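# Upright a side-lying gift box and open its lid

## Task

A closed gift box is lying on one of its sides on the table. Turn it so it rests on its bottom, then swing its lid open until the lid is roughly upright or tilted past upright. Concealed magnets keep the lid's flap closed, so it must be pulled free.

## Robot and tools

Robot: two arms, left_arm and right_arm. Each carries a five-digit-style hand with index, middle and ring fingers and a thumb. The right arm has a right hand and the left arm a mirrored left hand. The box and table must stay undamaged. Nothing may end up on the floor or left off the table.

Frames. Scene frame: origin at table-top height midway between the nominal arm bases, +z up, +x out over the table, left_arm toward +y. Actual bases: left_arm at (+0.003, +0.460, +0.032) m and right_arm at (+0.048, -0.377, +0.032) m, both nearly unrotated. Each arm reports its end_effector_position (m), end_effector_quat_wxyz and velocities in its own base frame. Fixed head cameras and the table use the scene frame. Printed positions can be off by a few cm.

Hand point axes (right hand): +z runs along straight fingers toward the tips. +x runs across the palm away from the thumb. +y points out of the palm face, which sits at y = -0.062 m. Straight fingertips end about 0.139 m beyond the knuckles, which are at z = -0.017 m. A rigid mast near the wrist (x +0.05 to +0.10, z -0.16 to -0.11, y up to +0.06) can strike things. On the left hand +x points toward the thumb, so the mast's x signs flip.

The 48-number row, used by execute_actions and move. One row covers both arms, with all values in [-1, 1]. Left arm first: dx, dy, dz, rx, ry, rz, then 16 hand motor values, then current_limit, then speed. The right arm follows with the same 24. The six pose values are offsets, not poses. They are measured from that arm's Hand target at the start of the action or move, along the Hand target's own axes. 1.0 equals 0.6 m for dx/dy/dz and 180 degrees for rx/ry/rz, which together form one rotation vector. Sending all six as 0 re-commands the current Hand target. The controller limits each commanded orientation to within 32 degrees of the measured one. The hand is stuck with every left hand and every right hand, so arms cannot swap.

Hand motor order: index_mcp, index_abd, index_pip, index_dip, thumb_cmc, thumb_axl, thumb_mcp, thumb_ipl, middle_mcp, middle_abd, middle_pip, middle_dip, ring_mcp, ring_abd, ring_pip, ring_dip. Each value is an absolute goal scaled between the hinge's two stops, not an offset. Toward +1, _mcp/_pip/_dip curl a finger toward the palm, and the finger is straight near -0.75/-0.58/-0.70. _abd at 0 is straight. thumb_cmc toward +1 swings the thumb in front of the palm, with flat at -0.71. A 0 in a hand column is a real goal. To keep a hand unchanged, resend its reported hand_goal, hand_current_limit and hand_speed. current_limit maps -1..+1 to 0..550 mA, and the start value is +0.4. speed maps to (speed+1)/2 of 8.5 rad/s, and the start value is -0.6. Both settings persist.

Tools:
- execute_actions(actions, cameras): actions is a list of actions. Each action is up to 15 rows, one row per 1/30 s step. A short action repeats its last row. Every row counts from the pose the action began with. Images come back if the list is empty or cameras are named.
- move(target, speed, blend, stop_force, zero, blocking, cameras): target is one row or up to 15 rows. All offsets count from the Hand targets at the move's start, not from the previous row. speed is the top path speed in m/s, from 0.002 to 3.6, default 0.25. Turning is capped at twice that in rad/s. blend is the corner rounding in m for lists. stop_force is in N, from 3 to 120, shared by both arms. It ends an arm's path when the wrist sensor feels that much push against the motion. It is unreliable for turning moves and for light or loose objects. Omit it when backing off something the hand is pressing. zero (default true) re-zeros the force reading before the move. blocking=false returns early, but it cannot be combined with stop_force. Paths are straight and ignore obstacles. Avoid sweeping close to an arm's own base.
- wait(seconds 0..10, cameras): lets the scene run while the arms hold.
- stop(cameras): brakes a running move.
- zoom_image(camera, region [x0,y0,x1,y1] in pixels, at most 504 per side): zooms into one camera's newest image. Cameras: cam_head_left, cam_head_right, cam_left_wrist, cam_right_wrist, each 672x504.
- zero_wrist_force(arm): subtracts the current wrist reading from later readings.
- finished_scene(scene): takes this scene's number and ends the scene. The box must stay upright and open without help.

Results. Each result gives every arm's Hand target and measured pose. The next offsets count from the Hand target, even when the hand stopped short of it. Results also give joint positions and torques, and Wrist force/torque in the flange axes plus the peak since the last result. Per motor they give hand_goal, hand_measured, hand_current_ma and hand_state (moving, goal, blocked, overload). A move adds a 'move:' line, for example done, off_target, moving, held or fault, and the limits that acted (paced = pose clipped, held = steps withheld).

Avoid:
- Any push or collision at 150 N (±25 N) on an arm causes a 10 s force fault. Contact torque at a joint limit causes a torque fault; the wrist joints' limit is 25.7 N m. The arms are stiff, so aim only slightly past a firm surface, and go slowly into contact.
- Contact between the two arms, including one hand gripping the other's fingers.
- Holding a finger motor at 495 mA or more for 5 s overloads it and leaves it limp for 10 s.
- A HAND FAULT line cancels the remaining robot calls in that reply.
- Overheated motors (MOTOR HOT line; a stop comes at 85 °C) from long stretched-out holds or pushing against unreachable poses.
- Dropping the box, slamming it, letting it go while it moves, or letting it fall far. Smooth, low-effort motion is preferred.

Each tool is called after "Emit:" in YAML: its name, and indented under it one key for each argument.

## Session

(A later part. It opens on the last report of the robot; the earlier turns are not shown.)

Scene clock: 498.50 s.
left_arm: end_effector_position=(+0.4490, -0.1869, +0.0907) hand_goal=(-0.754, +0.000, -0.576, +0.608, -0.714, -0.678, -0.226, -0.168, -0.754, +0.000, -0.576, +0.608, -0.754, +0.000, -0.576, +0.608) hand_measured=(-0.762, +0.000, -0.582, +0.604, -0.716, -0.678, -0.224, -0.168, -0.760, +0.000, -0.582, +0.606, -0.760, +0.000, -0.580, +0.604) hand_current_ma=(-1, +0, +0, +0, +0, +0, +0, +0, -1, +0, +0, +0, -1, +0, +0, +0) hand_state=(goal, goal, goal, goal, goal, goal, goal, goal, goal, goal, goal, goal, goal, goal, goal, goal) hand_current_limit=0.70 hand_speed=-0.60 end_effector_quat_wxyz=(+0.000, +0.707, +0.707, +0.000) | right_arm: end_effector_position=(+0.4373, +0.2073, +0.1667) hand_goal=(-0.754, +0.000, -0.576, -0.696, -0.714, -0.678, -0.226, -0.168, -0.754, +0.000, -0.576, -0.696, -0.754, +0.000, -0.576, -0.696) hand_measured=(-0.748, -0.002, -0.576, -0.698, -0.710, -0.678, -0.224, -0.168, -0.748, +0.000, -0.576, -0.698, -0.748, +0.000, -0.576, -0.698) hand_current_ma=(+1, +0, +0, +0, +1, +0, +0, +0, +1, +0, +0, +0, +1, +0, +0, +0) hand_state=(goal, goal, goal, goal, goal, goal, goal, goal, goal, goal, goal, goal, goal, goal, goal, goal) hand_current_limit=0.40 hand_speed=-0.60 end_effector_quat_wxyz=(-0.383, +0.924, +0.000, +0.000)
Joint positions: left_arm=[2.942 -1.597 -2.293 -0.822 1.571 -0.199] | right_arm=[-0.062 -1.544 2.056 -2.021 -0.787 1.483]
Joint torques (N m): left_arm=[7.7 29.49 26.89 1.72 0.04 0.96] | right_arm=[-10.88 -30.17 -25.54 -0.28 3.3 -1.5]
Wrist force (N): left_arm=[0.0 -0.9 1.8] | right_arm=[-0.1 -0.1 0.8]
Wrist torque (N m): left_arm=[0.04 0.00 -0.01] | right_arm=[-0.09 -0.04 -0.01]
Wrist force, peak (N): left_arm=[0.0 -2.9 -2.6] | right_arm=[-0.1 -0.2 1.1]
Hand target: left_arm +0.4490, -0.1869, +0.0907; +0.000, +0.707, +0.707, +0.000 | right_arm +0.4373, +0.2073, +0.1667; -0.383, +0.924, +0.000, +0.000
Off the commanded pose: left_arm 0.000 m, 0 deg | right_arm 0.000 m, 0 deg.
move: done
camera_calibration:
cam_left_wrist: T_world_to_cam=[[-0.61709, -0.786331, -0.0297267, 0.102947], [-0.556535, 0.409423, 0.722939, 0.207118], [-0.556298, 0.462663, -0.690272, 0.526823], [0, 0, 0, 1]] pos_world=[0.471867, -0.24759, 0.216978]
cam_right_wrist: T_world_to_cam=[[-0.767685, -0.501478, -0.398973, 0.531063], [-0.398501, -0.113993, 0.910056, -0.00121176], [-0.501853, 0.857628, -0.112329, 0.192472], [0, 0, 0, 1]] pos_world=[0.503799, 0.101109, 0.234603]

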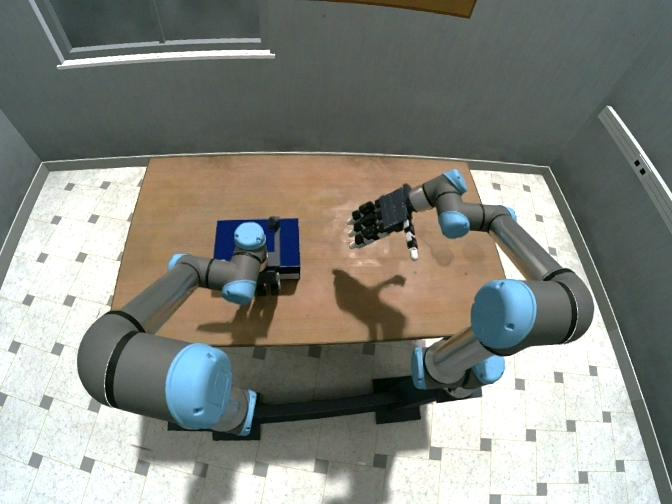

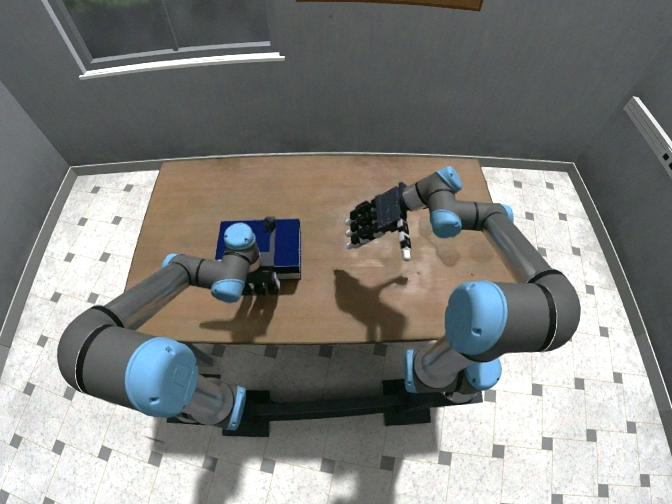

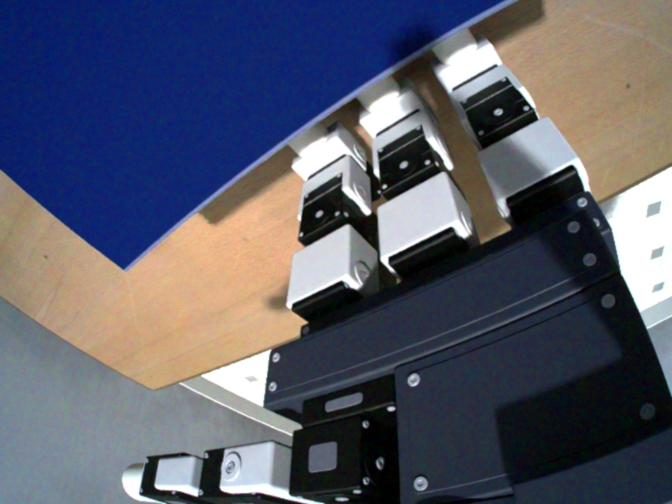

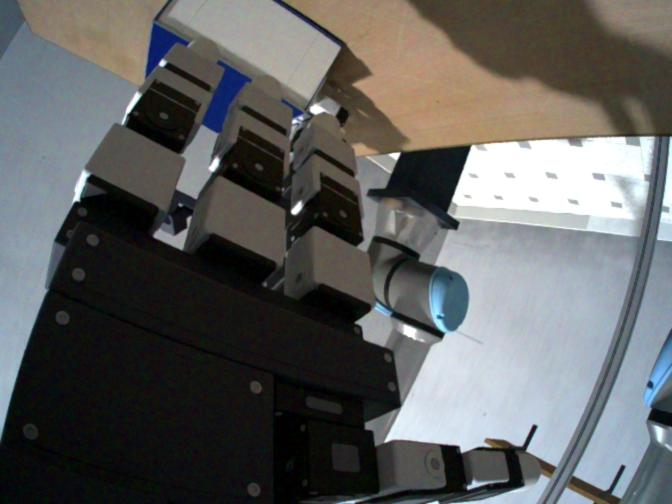

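Emit:
zoom_image:
  camera: "cam_head_right"
  region: [265, 250, 315, 290]

Emit:
zoom_image:
  camera: "cam_right_wrist"
  region: [260, 60, 380, 150]

Emit:
zoom_image:
  camera: "cam_left_wrist"
  region: [270, 0, 570, 225]

Scaled by 10.080 from the camera's 672x504 image, which has a finer 960x720 frame.

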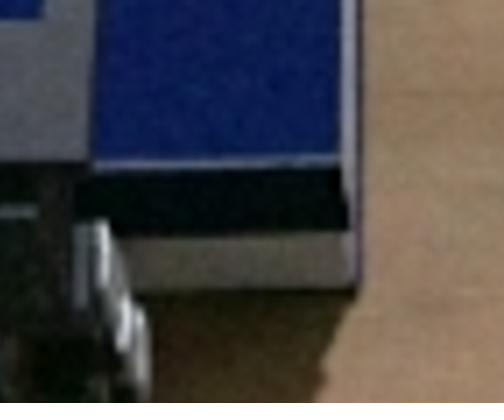

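Scaled by 4.200 from the camera's 672x504 image, which has a finer 960x720 frame.

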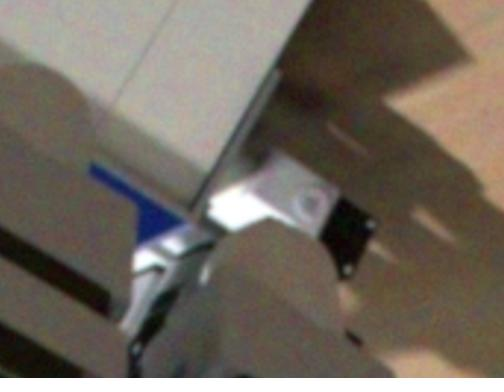

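Scaled by 1.680 from the camera's 672x504 image, which has a finer 960x720 frame.

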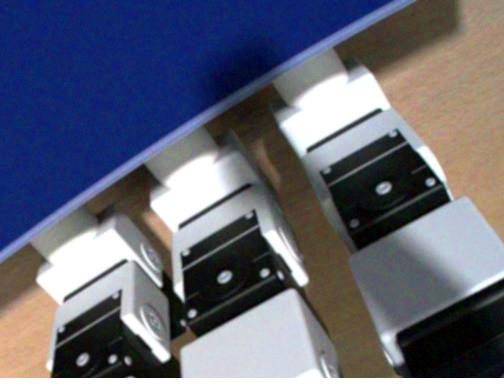

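Emit:
move:
  target: [0,0,-0.05,0,0,0,-0.754,0,-0.576,0.608,-0.714,-0.678,-0.226,-0.168,-0.754,0,-0.576,0.608,-0.754,0,-0.576,0.608,0.7,-0.6,0,0,0,0,0,0,-0.754,0,-0.576,-0.696,-0.714,-0.678,-0.226,-0.168,-0.754,0,-0.576,-0.696,-0.754,0,-0.576,-0.696,0.4,-0.6]
  speed: 0.04
  stop_force: 20
  cameras: ["all"]

Emit:
zoom_image:
  camera: "cam_head_right"
  region: [200, 200, 320, 320]

Emit:
zoom_image:
  camera: "cam_right_wrist"
  region: [260, 60, 380, 150]

Scene clock: 524.80 s.
left_arm: end_effector_position=(+0.4490, -0.1869, +0.1207) hand_goal=(-0.754, +0.000, -0.576, +0.608, -0.714, -0.678, -0.226, -0.168, -0.754, +0.000, -0.576, +0.608, -0.754, +0.000, -0.576, +0.608) hand_measured=(-0.764, +0.000, -0.582, +0.604, -0.716, -0.678, -0.224, -0.168, -0.762, +0.000, -0.582, +0.606, -0.760, +0.000, -0.580, +0.604) hand_current_ma=(-1, +0, +0, +0, +0, +0, +0, +0, -1, +0, +0, +0, -1, +0, +0, +0) hand_state=(goal, goal, goal, goal, goal, goal, goal, goal, goal, goal, goal, goal, goal, goal, goal, goal) hand_current_limit=0.70 hand_speed=-0.60 end_effector_quat_wxyz=(+0.000, +0.707, +0.707, +0.000) | right_arm: end_effector_position=(+0.4373, +0.2073, +0.1667) hand_goal=(-0.754, +0.000, -0.576, -0.696, -0.714, -0.678, -0.226, -0.168, -0.754, +0.000, -0.576, -0.696, -0.754, +0.000, -0.576, -0.696) hand_measured=(-0.748, -0.002, -0.576, -0.698, -0.710, -0.678, -0.224, -0.168, -0.748, +0.000, -0.576, -0.698, -0.748, +0.000, -0.576, -0.698) hand_current_ma=(+1, +0, +0, +0, +1, +0, +0, +0, +1, +0, +0, +0, +1, +0, +0, +0) hand_state=(goal, goal, goal, goal, goal, goal, goal, goal, goal, goal, goal, goal, goal, goal, goal, goal) hand_current_limit=0.40 hand_speed=-0.60 end_effector_quat_wxyz=(-0.383, +0.924, +0.000, +0.000)
Joint positions: left_arm=[2.942 -1.538 -2.252 -0.922 1.571 -0.199] | right_arm=[-0.062 -1.544 2.056 -2.021 -0.787 1.483]
Joint torques (N m): left_arm=[9.21 27.57 28.41 1.55 0.58 0.55] | right_arm=[-11.32 -30.4 -26.53 -0.45 3.3 -1.48]
Wrist force (N): left_arm=[-0.2 -1.2 0.6] | right_arm=[-0.2 0.0 1.1]
Wrist torque (N m): left_arm=[0.05 0.01 -0.02] | right_arm=[-0.10 -0.04 -0.01]
Wrist force, peak (N): left_arm=[0.0 -1.3 1.9] | right_arm=[0.1 -0.1 1.2]
Hand target: left_arm +0.4490, -0.1869, +0.1207; +0.000, +0.707, +0.707, +0.000 | right_arm +0.4373, +0.2073, +0.1667; -0.383, +0.924, +0.000, +0.000
Off the commanded pose: left_arm 0.000 m, 0 deg | right_arm 0.000 m, 0 deg.
move: done
camera_calibration:
cam_left_wrist: T_world_to_cam=[[-0.617135, -0.786298, -0.0296703, 0.103854], [-0.556487, 0.409485, 0.722941, 0.185422], [-0.556298, 0.462663, -0.690272, 0.547531], [0, 0, 0, 1]] pos_world=[0.471867, -0.24759, 0.246978]
cam_right_wrist: T_world_to_cam=[[-0.767685, -0.501478, -0.398973, 0.531063], [-0.398501, -0.113993, 0.910056, -0.00121176], [-0.501853, 0.857628, -0.112329, 0.192472], [0, 0, 0, 1]] pos_world=[0.503799, 0.101109, 0.234603]

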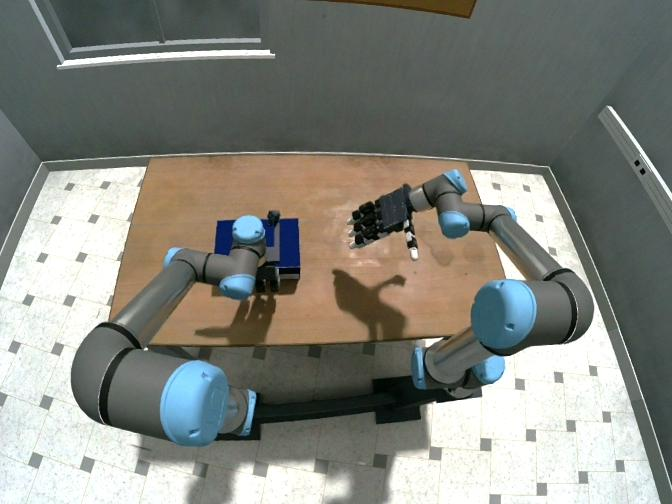

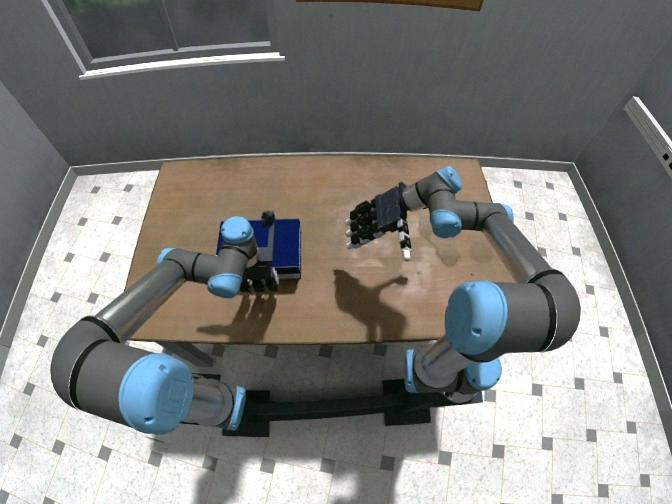

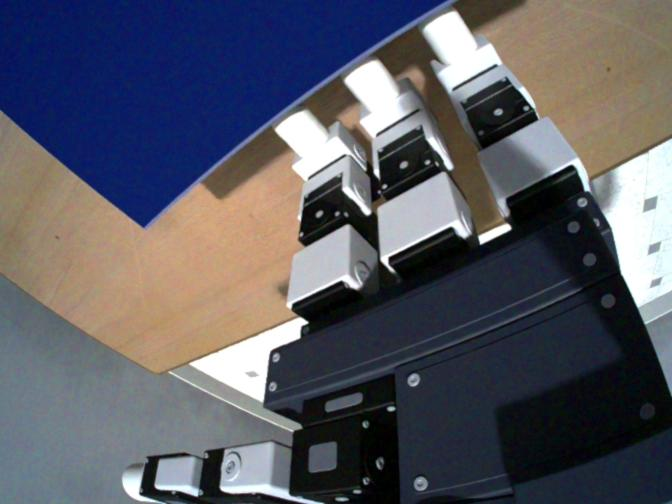

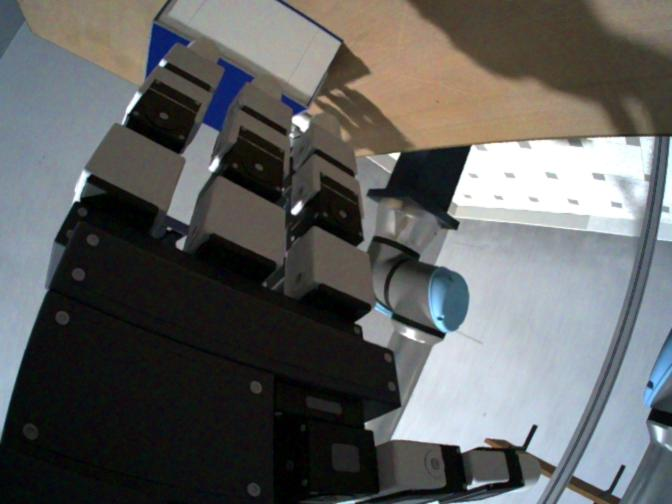

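Scaled by 4.200 from the camera's 672x504 image, which has a finer 960x720 frame.

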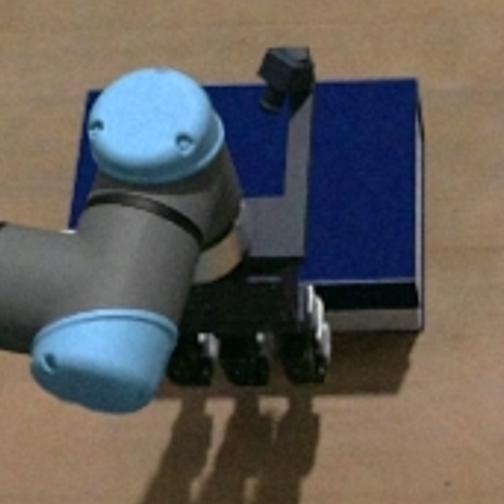

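Scaled by 4.200 from the camera's 672x504 image, which has a finer 960x720 frame.

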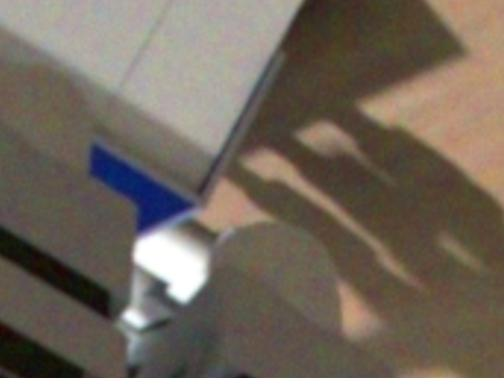

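Emit:
zoom_image:
  camera: "cam_right_wrist"
  region: [140, 0, 260, 90]

Emit:
zoom_image:
  camera: "cam_right_wrist"
  region: [250, 0, 370, 120]

Scaled by 4.200 from the camera's 672x504 image, which has a finer 960x720 frame.

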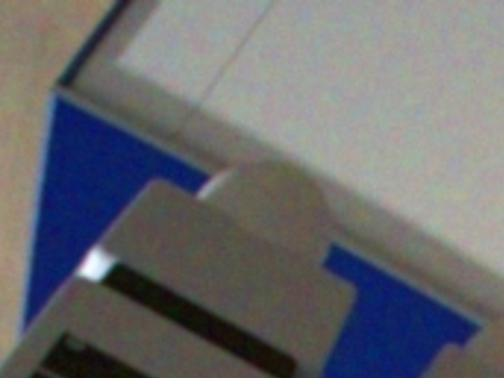

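Scaled by 4.200 from the camera's 672x504 image, which has a finer 960x720 frame.

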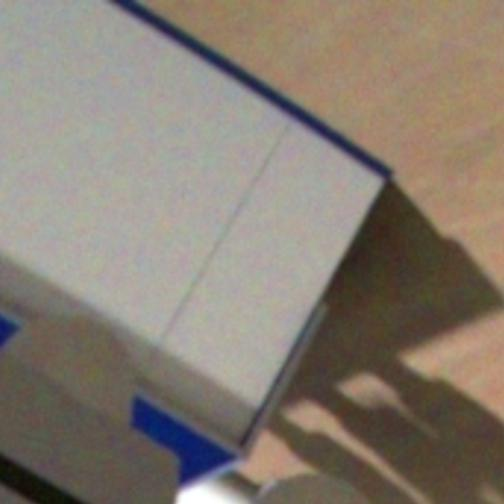

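Emit:
move:
  target:
    - [0,-0.02,-0.0867,0,0,0,-0.754,0,-0.576,0.608,-0.714,-0.678,-0.226,-0.168,-0.754,0,-0.576,0.608,-0.754,0,-0.576,0.608,0.7,-0.6,-0.008,-0.045,0.076,-0.08,0,0,-0.754,0,0.737,0.609,0.571,-0.678,-0.226,-0.168,-0.754,0,0.737,0.609,-0.754,0,0.737,0.609,0.7,-0.6]
    - [0.065,0.1333,-0.0867,0,0,0,-0.754,0,-0.576,0.608,-0.714,-0.678,-0.226,-0.168,-0.754,0,-0.576,0.608,-0.754,0,-0.576,0.608,0.7,-0.6,-0.0237,-0.1331,0.2273,-0.25,0,0,-0.754,0,0.737,0.609,0.571,-0.678,-0.226,-0.168,-0.754,0,0.737,0.609,-0.754,0,0.737,0.609,0.7,-0.6]
  speed: 0.2
  blend: 0.01
  cameras: ["all"]

Emit:
zoom_image:
  camera: "cam_right_wrist"
  region: [0, 0, 300, 225]

Emit:
zoom_image:
  camera: "cam_head_right"
  region: [200, 180, 360, 300]

Scene clock: 714.10 s.
left_arm: end_effector_position=(+0.5289, -0.1479, +0.1727) hand_goal=(-0.754, +0.000, -0.576, +0.608, -0.714, -0.678, -0.226, -0.168, -0.754, +0.000, -0.576, +0.608, -0.754, +0.000, -0.576, +0.608) hand_measured=(-0.756, +0.000, -0.578, +0.604, -0.716, -0.678, -0.224, -0.168, -0.756, +0.000, -0.580, +0.606, -0.756, +0.000, -0.578, +0.604) hand_current_ma=(+0, +0, +0, +0, +0, +0, +0, +0, +0, +0, +0, +0, +0, +0, +0, +0) hand_state=(goal, goal, goal, goal, goal, goal, goal, goal, goal, goal, goal, goal, goal, goal, goal, goal) hand_current_limit=0.70 hand_speed=-0.60 end_effector_quat_wxyz=(+0.000, +0.707, +0.707, +0.000) | right_arm: end_effector_position=(+0.4231, +0.3601, +0.1267) hand_goal=(-0.754, +0.000, +0.736, +0.608, +0.570, -0.678, -0.226, -0.168, -0.754, +0.000, +0.736, +0.608, -0.754, +0.000, +0.736, +0.608) hand_measured=(-0.752, -0.002, +0.730, +0.606, +0.568, -0.678, -0.224, -0.168, -0.752, +0.000, +0.730, +0.606, -0.752, +0.000, +0.730, +0.606) hand_current_ma=(+0, +0, -1, +0, +0, +0, +0, +0, +0, +0, -1, +0, +0, +0, -1, +0) hand_state=(goal, goal, goal, goal, goal, goal, goal, goal, goal, goal, goal, goal, goal, goal, goal, goal) hand_current_limit=0.70 hand_speed=-0.60 end_effector_quat_wxyz=(+0.000, +1.000, +0.000, +0.000)
Joint positions: left_arm=[3.059 -1.597 -2.036 -1.079 1.571 -0.083] | right_arm=[0.571 -1.147 1.663 -2.087 -1.571 2.142]
Joint torques (N m): left_arm=[11.81 12.67 28.79 0.98 -1.8 2.04] | right_arm=[11.36 -24 -26.38 -0.34 -2.72 1.54]
Wrist force (N): left_arm=[-0.1 0.2 -0.2] | right_arm=[-0.2 -0.6 0.5]
Wrist torque (N m): left_arm=[0.04 -0.01 -0.04] | right_arm=[0.02 -0.03 -0.14]
Wrist force, peak (N): left_arm=[-0.3 -1.3 0.8] | right_arm=[-0.2 -1.3 1.0]
Hand target: left_arm +0.5290, -0.1479, +0.1727; +0.000, +0.707, +0.707, +0.000 | right_arm +0.4231, +0.3602, +0.1267; +0.000, +1.000, +0.000, +0.000
Off the commanded pose: left_arm 0.000 m, 0 deg | right_arm 0.000 m, 0 deg.
move: done
camera_calibration:
cam_left_wrist: T_world_to_cam=[[-0.617135, -0.786298, -0.0296703, 0.185371], [-0.556487, 0.409485, 0.722941, 0.176322], [-0.556298, 0.462663, -0.690272, 0.609829], [0, 0, 0, 1]] pos_world=[0.551767, -0.20859, 0.298978]
cam_right_wrist: T_world_to_cam=[[-0.767627, -0.636814, 0.07223, 0.569779], [-0.398611, 0.562641, 0.724254, -0.173173], [-0.501855, 0.527166, -0.685739, 0.241405], [0, 0, 0, 1]] pos_world=[0.489499, 0.333017, 0.249807]

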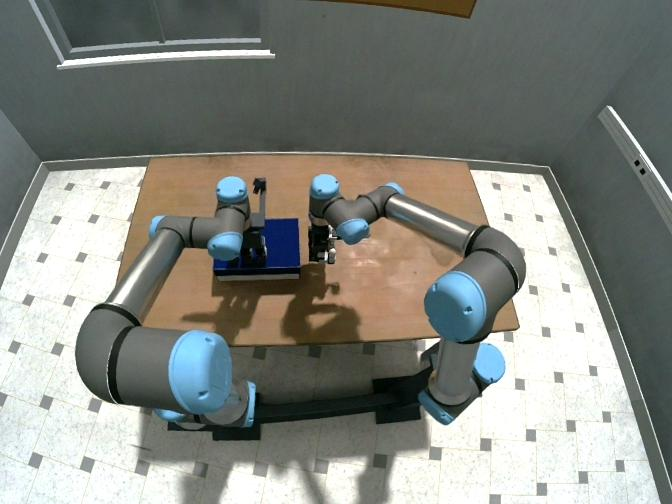

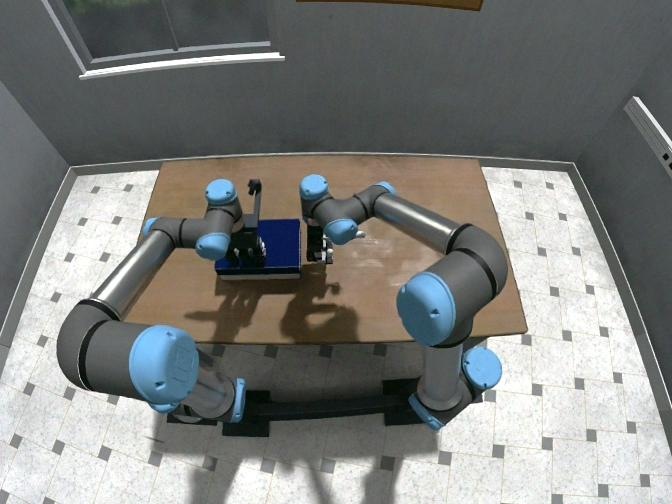

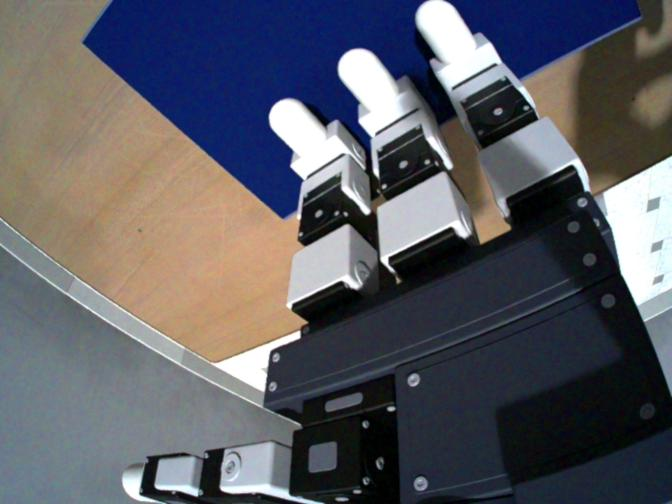

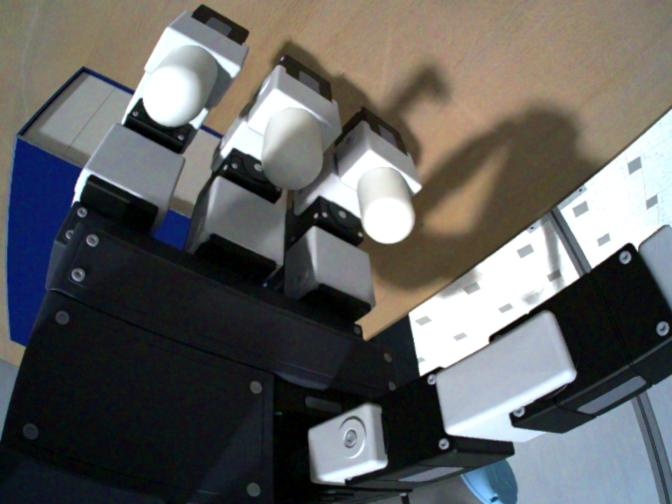

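Scaled by 1.680 from the camera's 672x504 image, which has a finer 960x720 frame.

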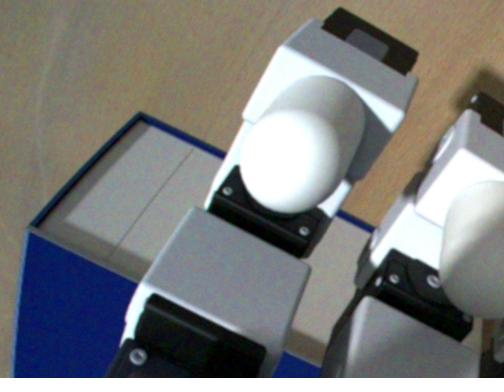

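Scaled by 3.150 from the camera's 672x504 image, which has a finer 960x720 frame.

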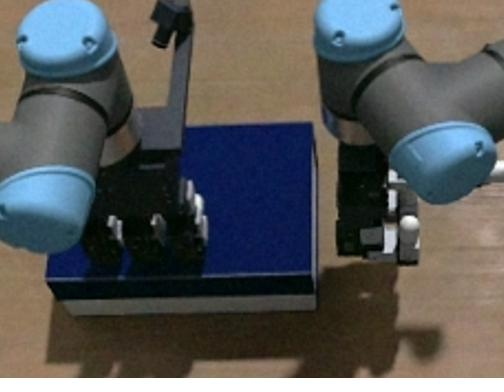

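Emit:
move:
  target: [0,0,0.06,0,0,0,-0.754,0,-0.576,0.608,-0.714,-0.678,-0.226,-0.168,-0.754,0,-0.576,0.608,-0.754,0,-0.576,0.608,0.7,-0.6,0.0133,0,0.1067,0,0,0,-0.754,0,0.736,0.608,0.57,-0.678,-0.226,-0.168,-0.754,0,0.736,0.608,-0.754,0,0.736,0.608,0.7,-0.6]
  speed: 0.05
  stop_force: 8

Emit:
move:
  target: [0,0,0,0,0,0,-0.754,0,-0.576,0.608,-0.714,-0.678,-0.226,-0.168,-0.754,0,-0.576,0.608,-0.754,0,-0.576,0.608,0.7,-0.6,0,-0.06,0,0,0,0,-0.754,0,0.736,0.608,0.57,-0.678,-0.226,-0.168,-0.754,0,0.736,0.608,-0.754,0,0.736,0.608,0.7,-0.6]
  speed: 0.03
  stop_force: 3
  cameras: ["all"]

Emit:
zoom_image:
  camera: "cam_right_wrist"
  region: [0, 0, 300, 225]

Emit:
zoom_image:
  camera: "cam_head_right"
  region: [260, 200, 360, 290]

Scene clock: 729.37 s.
left_arm: end_effector_position=(+0.5289, -0.1479, +0.1507) hand_goal=(-0.754, +0.000, -0.576, +0.608, -0.714, -0.678, -0.226, -0.168, -0.754, +0.000, -0.576, +0.608, -0.754, +0.000, -0.576, +0.608) hand_measured=(-0.754, +0.000, -0.574, +0.610, -0.716, -0.678, -0.224, -0.168, -0.754, +0.000, -0.574, +0.610, -0.754, +0.000, -0.574, +0.610) hand_current_ma=(+0, +0, +0, +0, +0, +0, +0, +0, +0, +0, +0, +0, +0, +0, +0, +0) hand_state=(goal, goal, goal, goal, goal, goal, goal, goal, goal, goal, goal, goal, goal, goal, goal, goal) hand_current_limit=0.70 hand_speed=-0.60 end_effector_quat_wxyz=(+0.000, +0.707, +0.707, +0.000) | right_arm: end_effector_position=(+0.4310, +0.3602, +0.0627) hand_goal=(-0.754, +0.000, +0.736, +0.608, +0.570, -0.678, -0.226, -0.168, -0.754, +0.000, +0.736, +0.608, -0.754, +0.000, +0.736, +0.608) hand_measured=(-0.752, -0.002, +0.730, +0.606, +0.568, -0.678, -0.224, -0.168, -0.752, +0.000, +0.730, +0.606, -0.752, +0.000, +0.730, +0.606) hand_current_ma=(+0, +0, -1, +0, +0, +0, +0, +0, +0, +0, -1, +0, +0, +0, -1, +0) hand_state=(goal, goal, goal, goal, goal, goal, goal, goal, goal, goal, goal, goal, goal, goal, goal, goal) hand_current_limit=0.70 hand_speed=-0.60 end_effector_quat_wxyz=(+0.000, +1.000, +0.000, +0.000)
Joint positions: left_arm=[3.059 -1.626 -2.07 -1.016 1.571 -0.082] | right_arm=[0.565 -1.051 1.707 -2.226 -1.571 2.135]
Joint torques (N m): left_arm=[10.11 31.93 28.22 1.02 -1.81 2.05] | right_arm=[-10.78 -25.99 -10.85 -4.17 -2.02 -1.54]
Wrist force (N): left_arm=[0.3 0.2 -0.6] | right_arm=[-0.1 -0.4 0.5]
Wrist torque (N m): left_arm=[0.07 -0.06 -0.01] | right_arm=[0.04 -0.07 0.03]
Wrist force, peak (N): left_arm=[-0.1 -3.3 -22.4] | right_arm=[-0.2 -0.8 0.5]
Hand target: left_arm +0.5289, -0.1479, +0.1507; +0.000, +0.707, +0.707, +0.000 (not the last commanded pose) | right_arm +0.4310, +0.3602, +0.0627; +0.000, +1.000, +0.000, +0.000
Off the commanded pose: left_arm 0.014 m, 0 deg | right_arm 0.000 m, 0 deg.
move: contact (left_arm)

Scene clock: 731.57 s.
left_arm: end_effector_position=(+0.5289, -0.1479, +0.1507) hand_goal=(-0.754, +0.000, -0.576, +0.608, -0.714, -0.678, -0.226, -0.168, -0.754, +0.000, -0.576, +0.608, -0.754, +0.000, -0.576, +0.608) hand_measured=(-0.754, +0.000, -0.574, +0.610, -0.716, -0.678, -0.224, -0.168, -0.754, +0.000, -0.574, +0.610, -0.754, +0.000, -0.574, +0.610) hand_current_ma=(+0, +0, +0, +0, +0, +0, +0, +0, +0, +0, +0, +0, +0, +0, +0, +0) hand_state=(goal, goal, goal, goal, goal, goal, goal, goal, goal, goal, goal, goal, goal, goal, goal, goal) hand_current_limit=0.70 hand_speed=-0.60 end_effector_quat_wxyz=(+0.000, +0.707, +0.707, +0.000) | right_arm: end_effector_position=(+0.4310, +0.3962, +0.0627) hand_goal=(-0.754, +0.000, +0.736, +0.608, +0.570, -0.678, -0.226, -0.168, -0.754, +0.000, +0.736, +0.608, -0.754, +0.000, +0.736, +0.608) hand_measured=(-0.752, -0.002, +0.730, +0.606, +0.568, -0.678, -0.224, -0.168, -0.752, +0.000, +0.730, +0.606, -0.752, +0.000, +0.730, +0.606) hand_current_ma=(+0, +0, -1, +0, +0, +0, +0, +0, +0, +0, -1, +0, +0, +0, -1, +0) hand_state=(goal, goal, goal, goal, goal, goal, goal, goal, goal, goal, goal, goal, goal, goal, goal, goal) hand_current_limit=0.70 hand_speed=-0.60 end_effector_quat_wxyz=(+0.000, +1.000, +0.000, +0.000)
Joint positions: left_arm=[3.059 -1.626 -2.07 -1.016 1.571 -0.082] | right_arm=[0.612 -1.001 1.622 -2.192 -1.571 2.182]
Joint torques (N m): left_arm=[8.83 32.08 27.99 1.14 -1.67 1.81] | right_arm=[10.85 -28.12 -25.49 -0.7 1.23 1.49]
Wrist force (N): left_arm=[0.1 0.0 -0.4] | right_arm=[-0.1 1.4 0.6]
Wrist torque (N m): left_arm=[0.04 -0.04 -0.01] | right_arm=[0.05 -0.11 -0.21]
Wrist force, peak (N): left_arm=[0.4 0.1 -0.9] | right_arm=[-0.1 1.7 0.7]
Hand target: left_arm +0.5289, -0.1479, +0.1507; +0.000, +0.707, +0.707, +0.000 | right_arm +0.4310, +0.3962, +0.0627; +0.000, +1.000, +0.000, +0.000
Off the commanded pose: left_arm 0.000 m, 0 deg | right_arm 0.000 m, 0 deg.
move: done
camera_calibration:
cam_left_wrist: T_world_to_cam=[[-0.617139, -0.786298, -0.029583, 0.184759], [-0.556376, 0.409478, 0.723031, 0.192195], [-0.556404, 0.462669, -0.690182, 0.594735], [0, 0, 0, 1]] pos_world=[0.551867, -0.20859, 0.276978]
cam_right_wrist: T_world_to_cam=[[-0.767625, -0.636795, 0.0724107, 0.603491], [-0.398631, 0.562865, 0.724069, -0.143982], [-0.501841, 0.526949, -0.685916, 0.182607], [0, 0, 0, 1]] pos_world=[0.497499, 0.369118, 0.185807]

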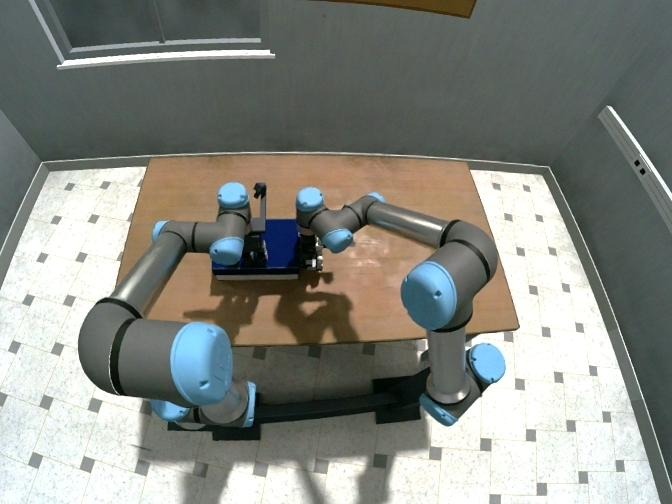

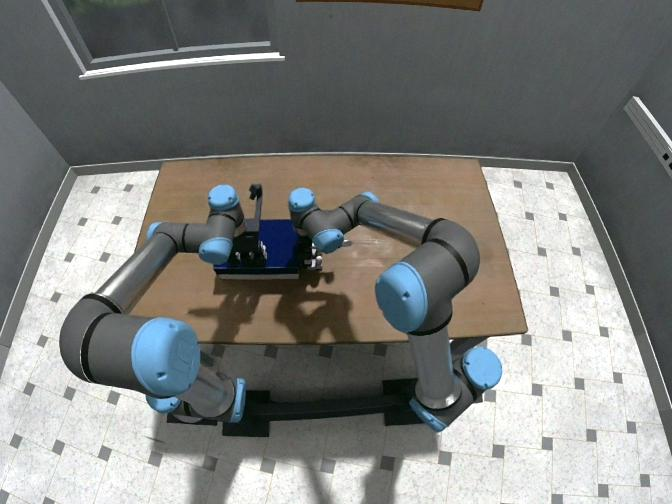

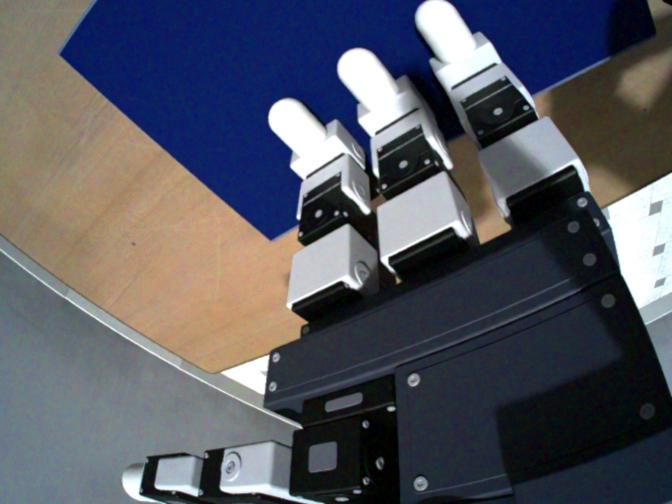

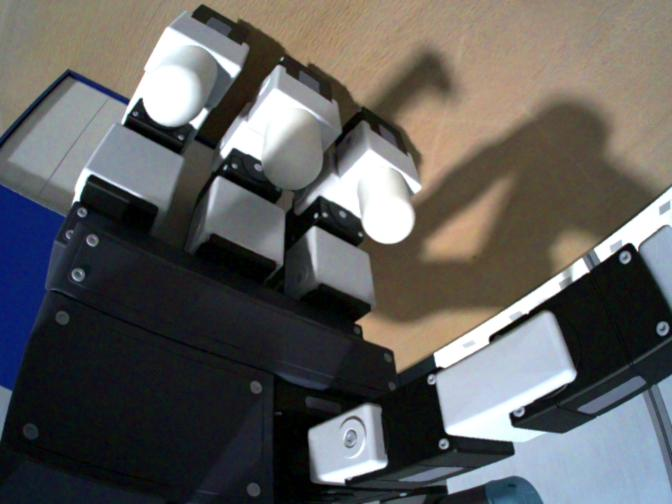

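Scaled by 1.680 from the camera's 672x504 image, which has a finer 960x720 frame.

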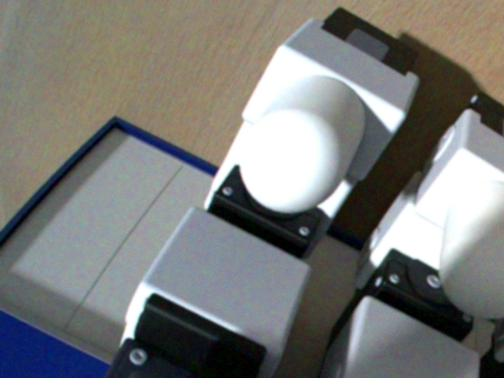

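Scaled by 5.040 from the camera's 672x504 image, which has a finer 960x720 frame.

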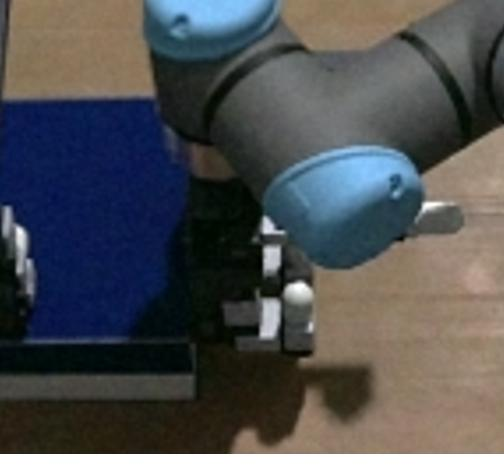

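Emit:
move:
  target: [0,0,0.0033,0,0,0,-0.754,0,-0.576,0.608,-0.714,-0.678,-0.226,-0.168,-0.754,0,-0.576,0.608,-0.754,0,-0.576,0.608,0.7,-0.6,0.0167,0.0367,0.0317,0.0833,0,0,-0.754,0,0.736,0.608,0.57,-0.678,-0.226,-0.168,-0.754,0,0.736,0.608,-0.754,0,0.736,0.608,0.7,-0.6]
  speed: 0.1

Emit:
move:
  target: [0,0,0,0,0,0,-0.754,0,-0.576,0.608,-0.714,-0.678,-0.226,-0.168,-0.754,0,-0.576,0.608,-0.754,0,-0.576,0.608,0.7,-0.6,0,-0.0564,0.0151,0,0,0,-0.754,0,0.736,0.608,0.57,-0.678,-0.226,-0.168,-0.754,0,0.736,0.608,-0.754,0,0.736,0.608,0.7,-0.6]
  speed: 0.03
  stop_force: 3
  cameras: ["all"]

Emit:
zoom_image:
  camera: "cam_head_right"
  region: [260, 200, 360, 290]

Emit:
zoom_image:
  camera: "cam_head_left"
  region: [260, 200, 360, 290]

Scene clock: 757.13 s.
left_arm: end_effector_position=(+0.5289, -0.1479, +0.1488) hand_goal=(-0.754, +0.000, -0.576, +0.608, -0.714, -0.678, -0.226, -0.168, -0.754, +0.000, -0.576, +0.608, -0.754, +0.000, -0.576, +0.608) hand_measured=(-0.758, +0.000, -0.572, +0.612, -0.716, -0.678, -0.224, -0.168, -0.758, +0.000, -0.570, +0.612, -0.758, +0.000, -0.572, +0.612) hand_current_ma=(+0, +0, +0, +0, +0, +0, +0, +0, +0, +0, +0, +0, +0, +0, +0, +0) hand_state=(goal, goal, goal, goal, goal, goal, goal, goal, goal, goal, goal, goal, goal, goal, goal, goal) hand_current_limit=0.70 hand_speed=-0.60 end_effector_quat_wxyz=(+0.000, +0.707, +0.707, +0.000) | right_arm: end_effector_position=(+0.4411, +0.3742, +0.0437) hand_goal=(-0.754, +0.000, +0.736, +0.608, +0.570, -0.678, -0.226, -0.168, -0.754, +0.000, +0.736, +0.608, -0.754, +0.000, +0.736, +0.608) hand_measured=(-0.752, -0.002, +0.730, +0.606, +0.568, -0.678, -0.224, -0.168, -0.752, +0.000, +0.730, +0.606, -0.752, +0.000, +0.730, +0.606) hand_current_ma=(+0, +0, -1, +0, +0, +0, +0, +0, +0, +0, -1, +0, +0, +0, -1, +0) hand_state=(goal, goal, goal, goal, goal, goal, goal, goal, goal, goal, goal, goal, goal, goal, goal, goal) hand_current_limit=0.70 hand_speed=-0.60 end_effector_quat_wxyz=(-0.130, +0.991, +0.000, +0.000)
Joint positions: left_arm=[3.059 -1.629 -2.073 -1.011 1.571 -0.082] | right_arm=[0.488 -1.071 1.798 -2.422 -1.34 2.073]
Joint torques (N m): left_arm=[4.11 -6.58 -3.77 0.84 -1.82 2] | right_arm=[-11.31 -47.14 -10.26 -4.26 3.01 -1.59]
Wrist force (N): left_arm=[1.2 -5.7 -42.9] | right_arm=[-0.3 0.0 0.2]
Wrist torque (N m): left_arm=[3.30 -0.97 0.18] | right_arm=[0.13 -0.01 0.07]
Wrist force, peak (N): left_arm=[1.7 -5.7 -43.0] | right_arm=[-0.2 1.4 1.1]
Hand target: left_arm +0.5289, -0.1479, +0.1487; +0.000, +0.707, +0.707, +0.000 | right_arm +0.4411, +0.3741, +0.0437; -0.130, +0.991, +0.000, +0.000
Off the commanded pose: left_arm 0.000 m, 0 deg | right_arm 0.000 m, 0 deg.
move: done

Scene clock: 758.80 s.
left_arm: end_effector_position=(+0.5289, -0.1479, +0.1487) hand_goal=(-0.754, +0.000, -0.576, +0.608, -0.714, -0.678, -0.226, -0.168, -0.754, +0.000, -0.576, +0.608, -0.754, +0.000, -0.576, +0.608) hand_measured=(-0.758, +0.000, -0.572, +0.612, -0.716, -0.678, -0.224, -0.168, -0.758, +0.000, -0.570, +0.612, -0.758, +0.000, -0.572, +0.612) hand_current_ma=(+0, +0, +0, +0, +0, +0, +0, +0, +0, +0, +0, +0, +0, +0, +0, +0) hand_state=(goal, goal, goal, goal, goal, goal, goal, goal, goal, goal, goal, goal, goal, goal, goal, goal) hand_current_limit=0.70 hand_speed=-0.60 end_effector_quat_wxyz=(+0.000, +0.707, +0.707, +0.000) | right_arm: end_effector_position=(+0.4410, +0.3888, +0.0437) hand_goal=(-0.754, +0.000, +0.736, +0.608, +0.570, -0.678, -0.226, -0.168, -0.754, +0.000, +0.736, +0.608, -0.754, +0.000, +0.736, +0.608) hand_measured=(-0.748, -0.002, +0.730, +0.606, +0.568, -0.678, -0.224, -0.168, -0.750, +0.000, +0.730, +0.606, -0.750, +0.000, +0.730, +0.606) hand_current_ma=(+1, +0, -1, +0, +0, +0, +0, +0, +1, +0, -1, +0, +1, +0, -1, +0) hand_state=(goal, goal, goal, goal, goal, goal, goal, goal, goal, goal, goal, goal, goal, goal, goal, goal) hand_current_limit=0.70 hand_speed=-0.60 end_effector_quat_wxyz=(-0.130, +0.991, +0.000, +0.000)
Joint positions: left_arm=[3.059 -1.629 -2.073 -1.011 1.571 -0.082] | right_arm=[0.509 -1.053 1.768 -2.416 -1.343 2.095]
Joint torques (N m): left_arm=[3.22 -6.15 -3.67 0.79 -1.78 1.95] | right_arm=[-11.12 -47.78 -10.25 -4.44 2.75 -1.44]
Wrist force (N): left_arm=[1.3 -5.7 -43.1] | right_arm=[-0.2 -0.2 0.2]
Wrist torque (N m): left_arm=[3.33 -1.00 0.19] | right_arm=[0.09 -0.03 0.05]
Wrist force, peak (N): left_arm=[1.5 -5.7 -43.4] | right_arm=[-0.2 8.3 -2.7]
Hand target: left_arm +0.5289, -0.1479, +0.1487; +0.000, +0.707, +0.707, +0.000 | right_arm +0.4410, +0.3888, +0.0437; -0.130, +0.991, +0.000, +0.000 (not the last commanded pose)
Off the commanded pose: left_arm 0.000 m, 0 deg | right_arm 0.020 m, 0 deg.
move: contact (right_arm)
camera_calibration:
cam_left_wrist: T_world_to_cam=[[-0.617139, -0.786298, -0.029583, 0.184699], [-0.556376, 0.409478, 0.723031, 0.193641], [-0.556404, 0.462669, -0.690182, 0.593354], [0, 0, 0, 1]] pos_world=[0.551867, -0.20859, 0.274978]
cam_right_wrist: T_world_to_cam=[[-0.767596, -0.633875, -0.0948618, 0.614025], [-0.398668, 0.356305, 0.845051, -0.0470045], [-0.501857, 0.686476, -0.526204, 0.109423], [0, 0, 0, 1]] pos_world=[0.507499, 0.330847, 0.155547]

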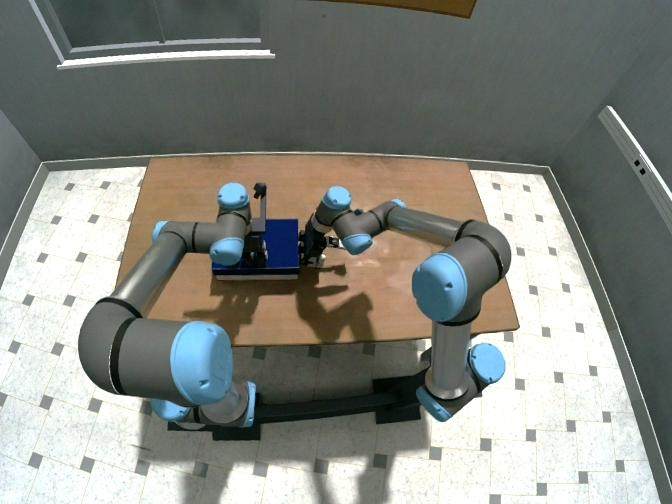

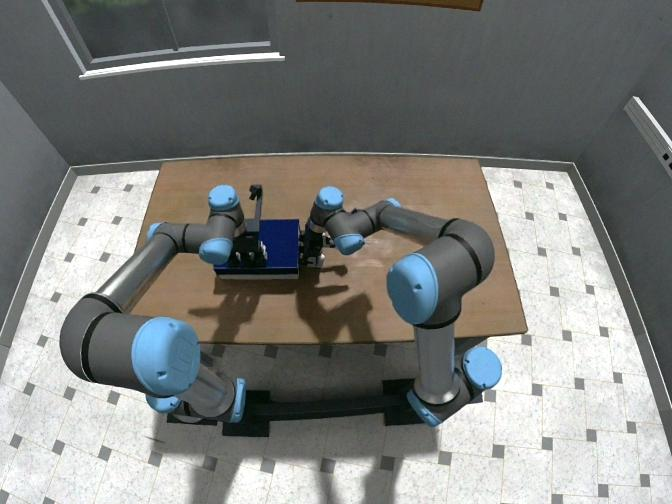

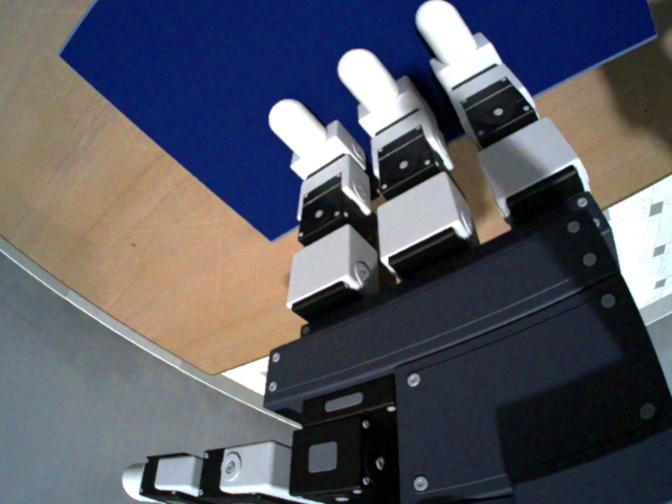

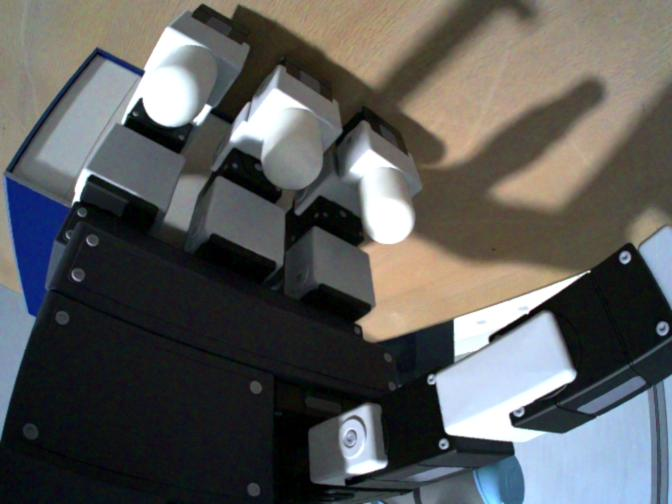

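Scaled by 5.040 from the camera's 672x504 image, which has a finer 960x720 frame.

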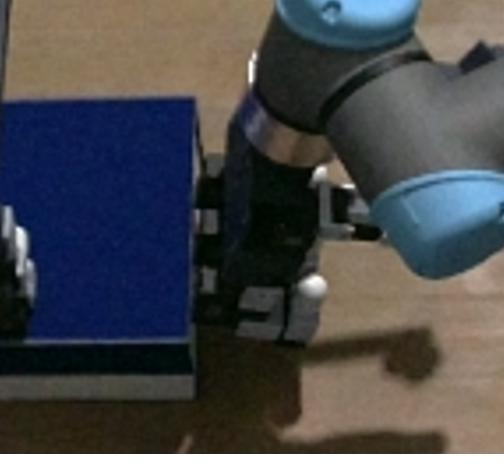

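Scaled by 5.040 from the camera's 672x504 image, which has a finer 960x720 frame.

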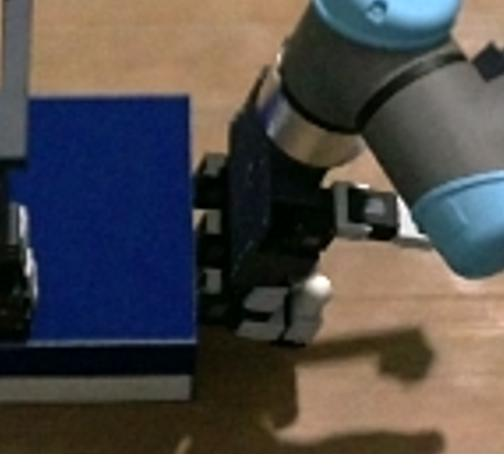

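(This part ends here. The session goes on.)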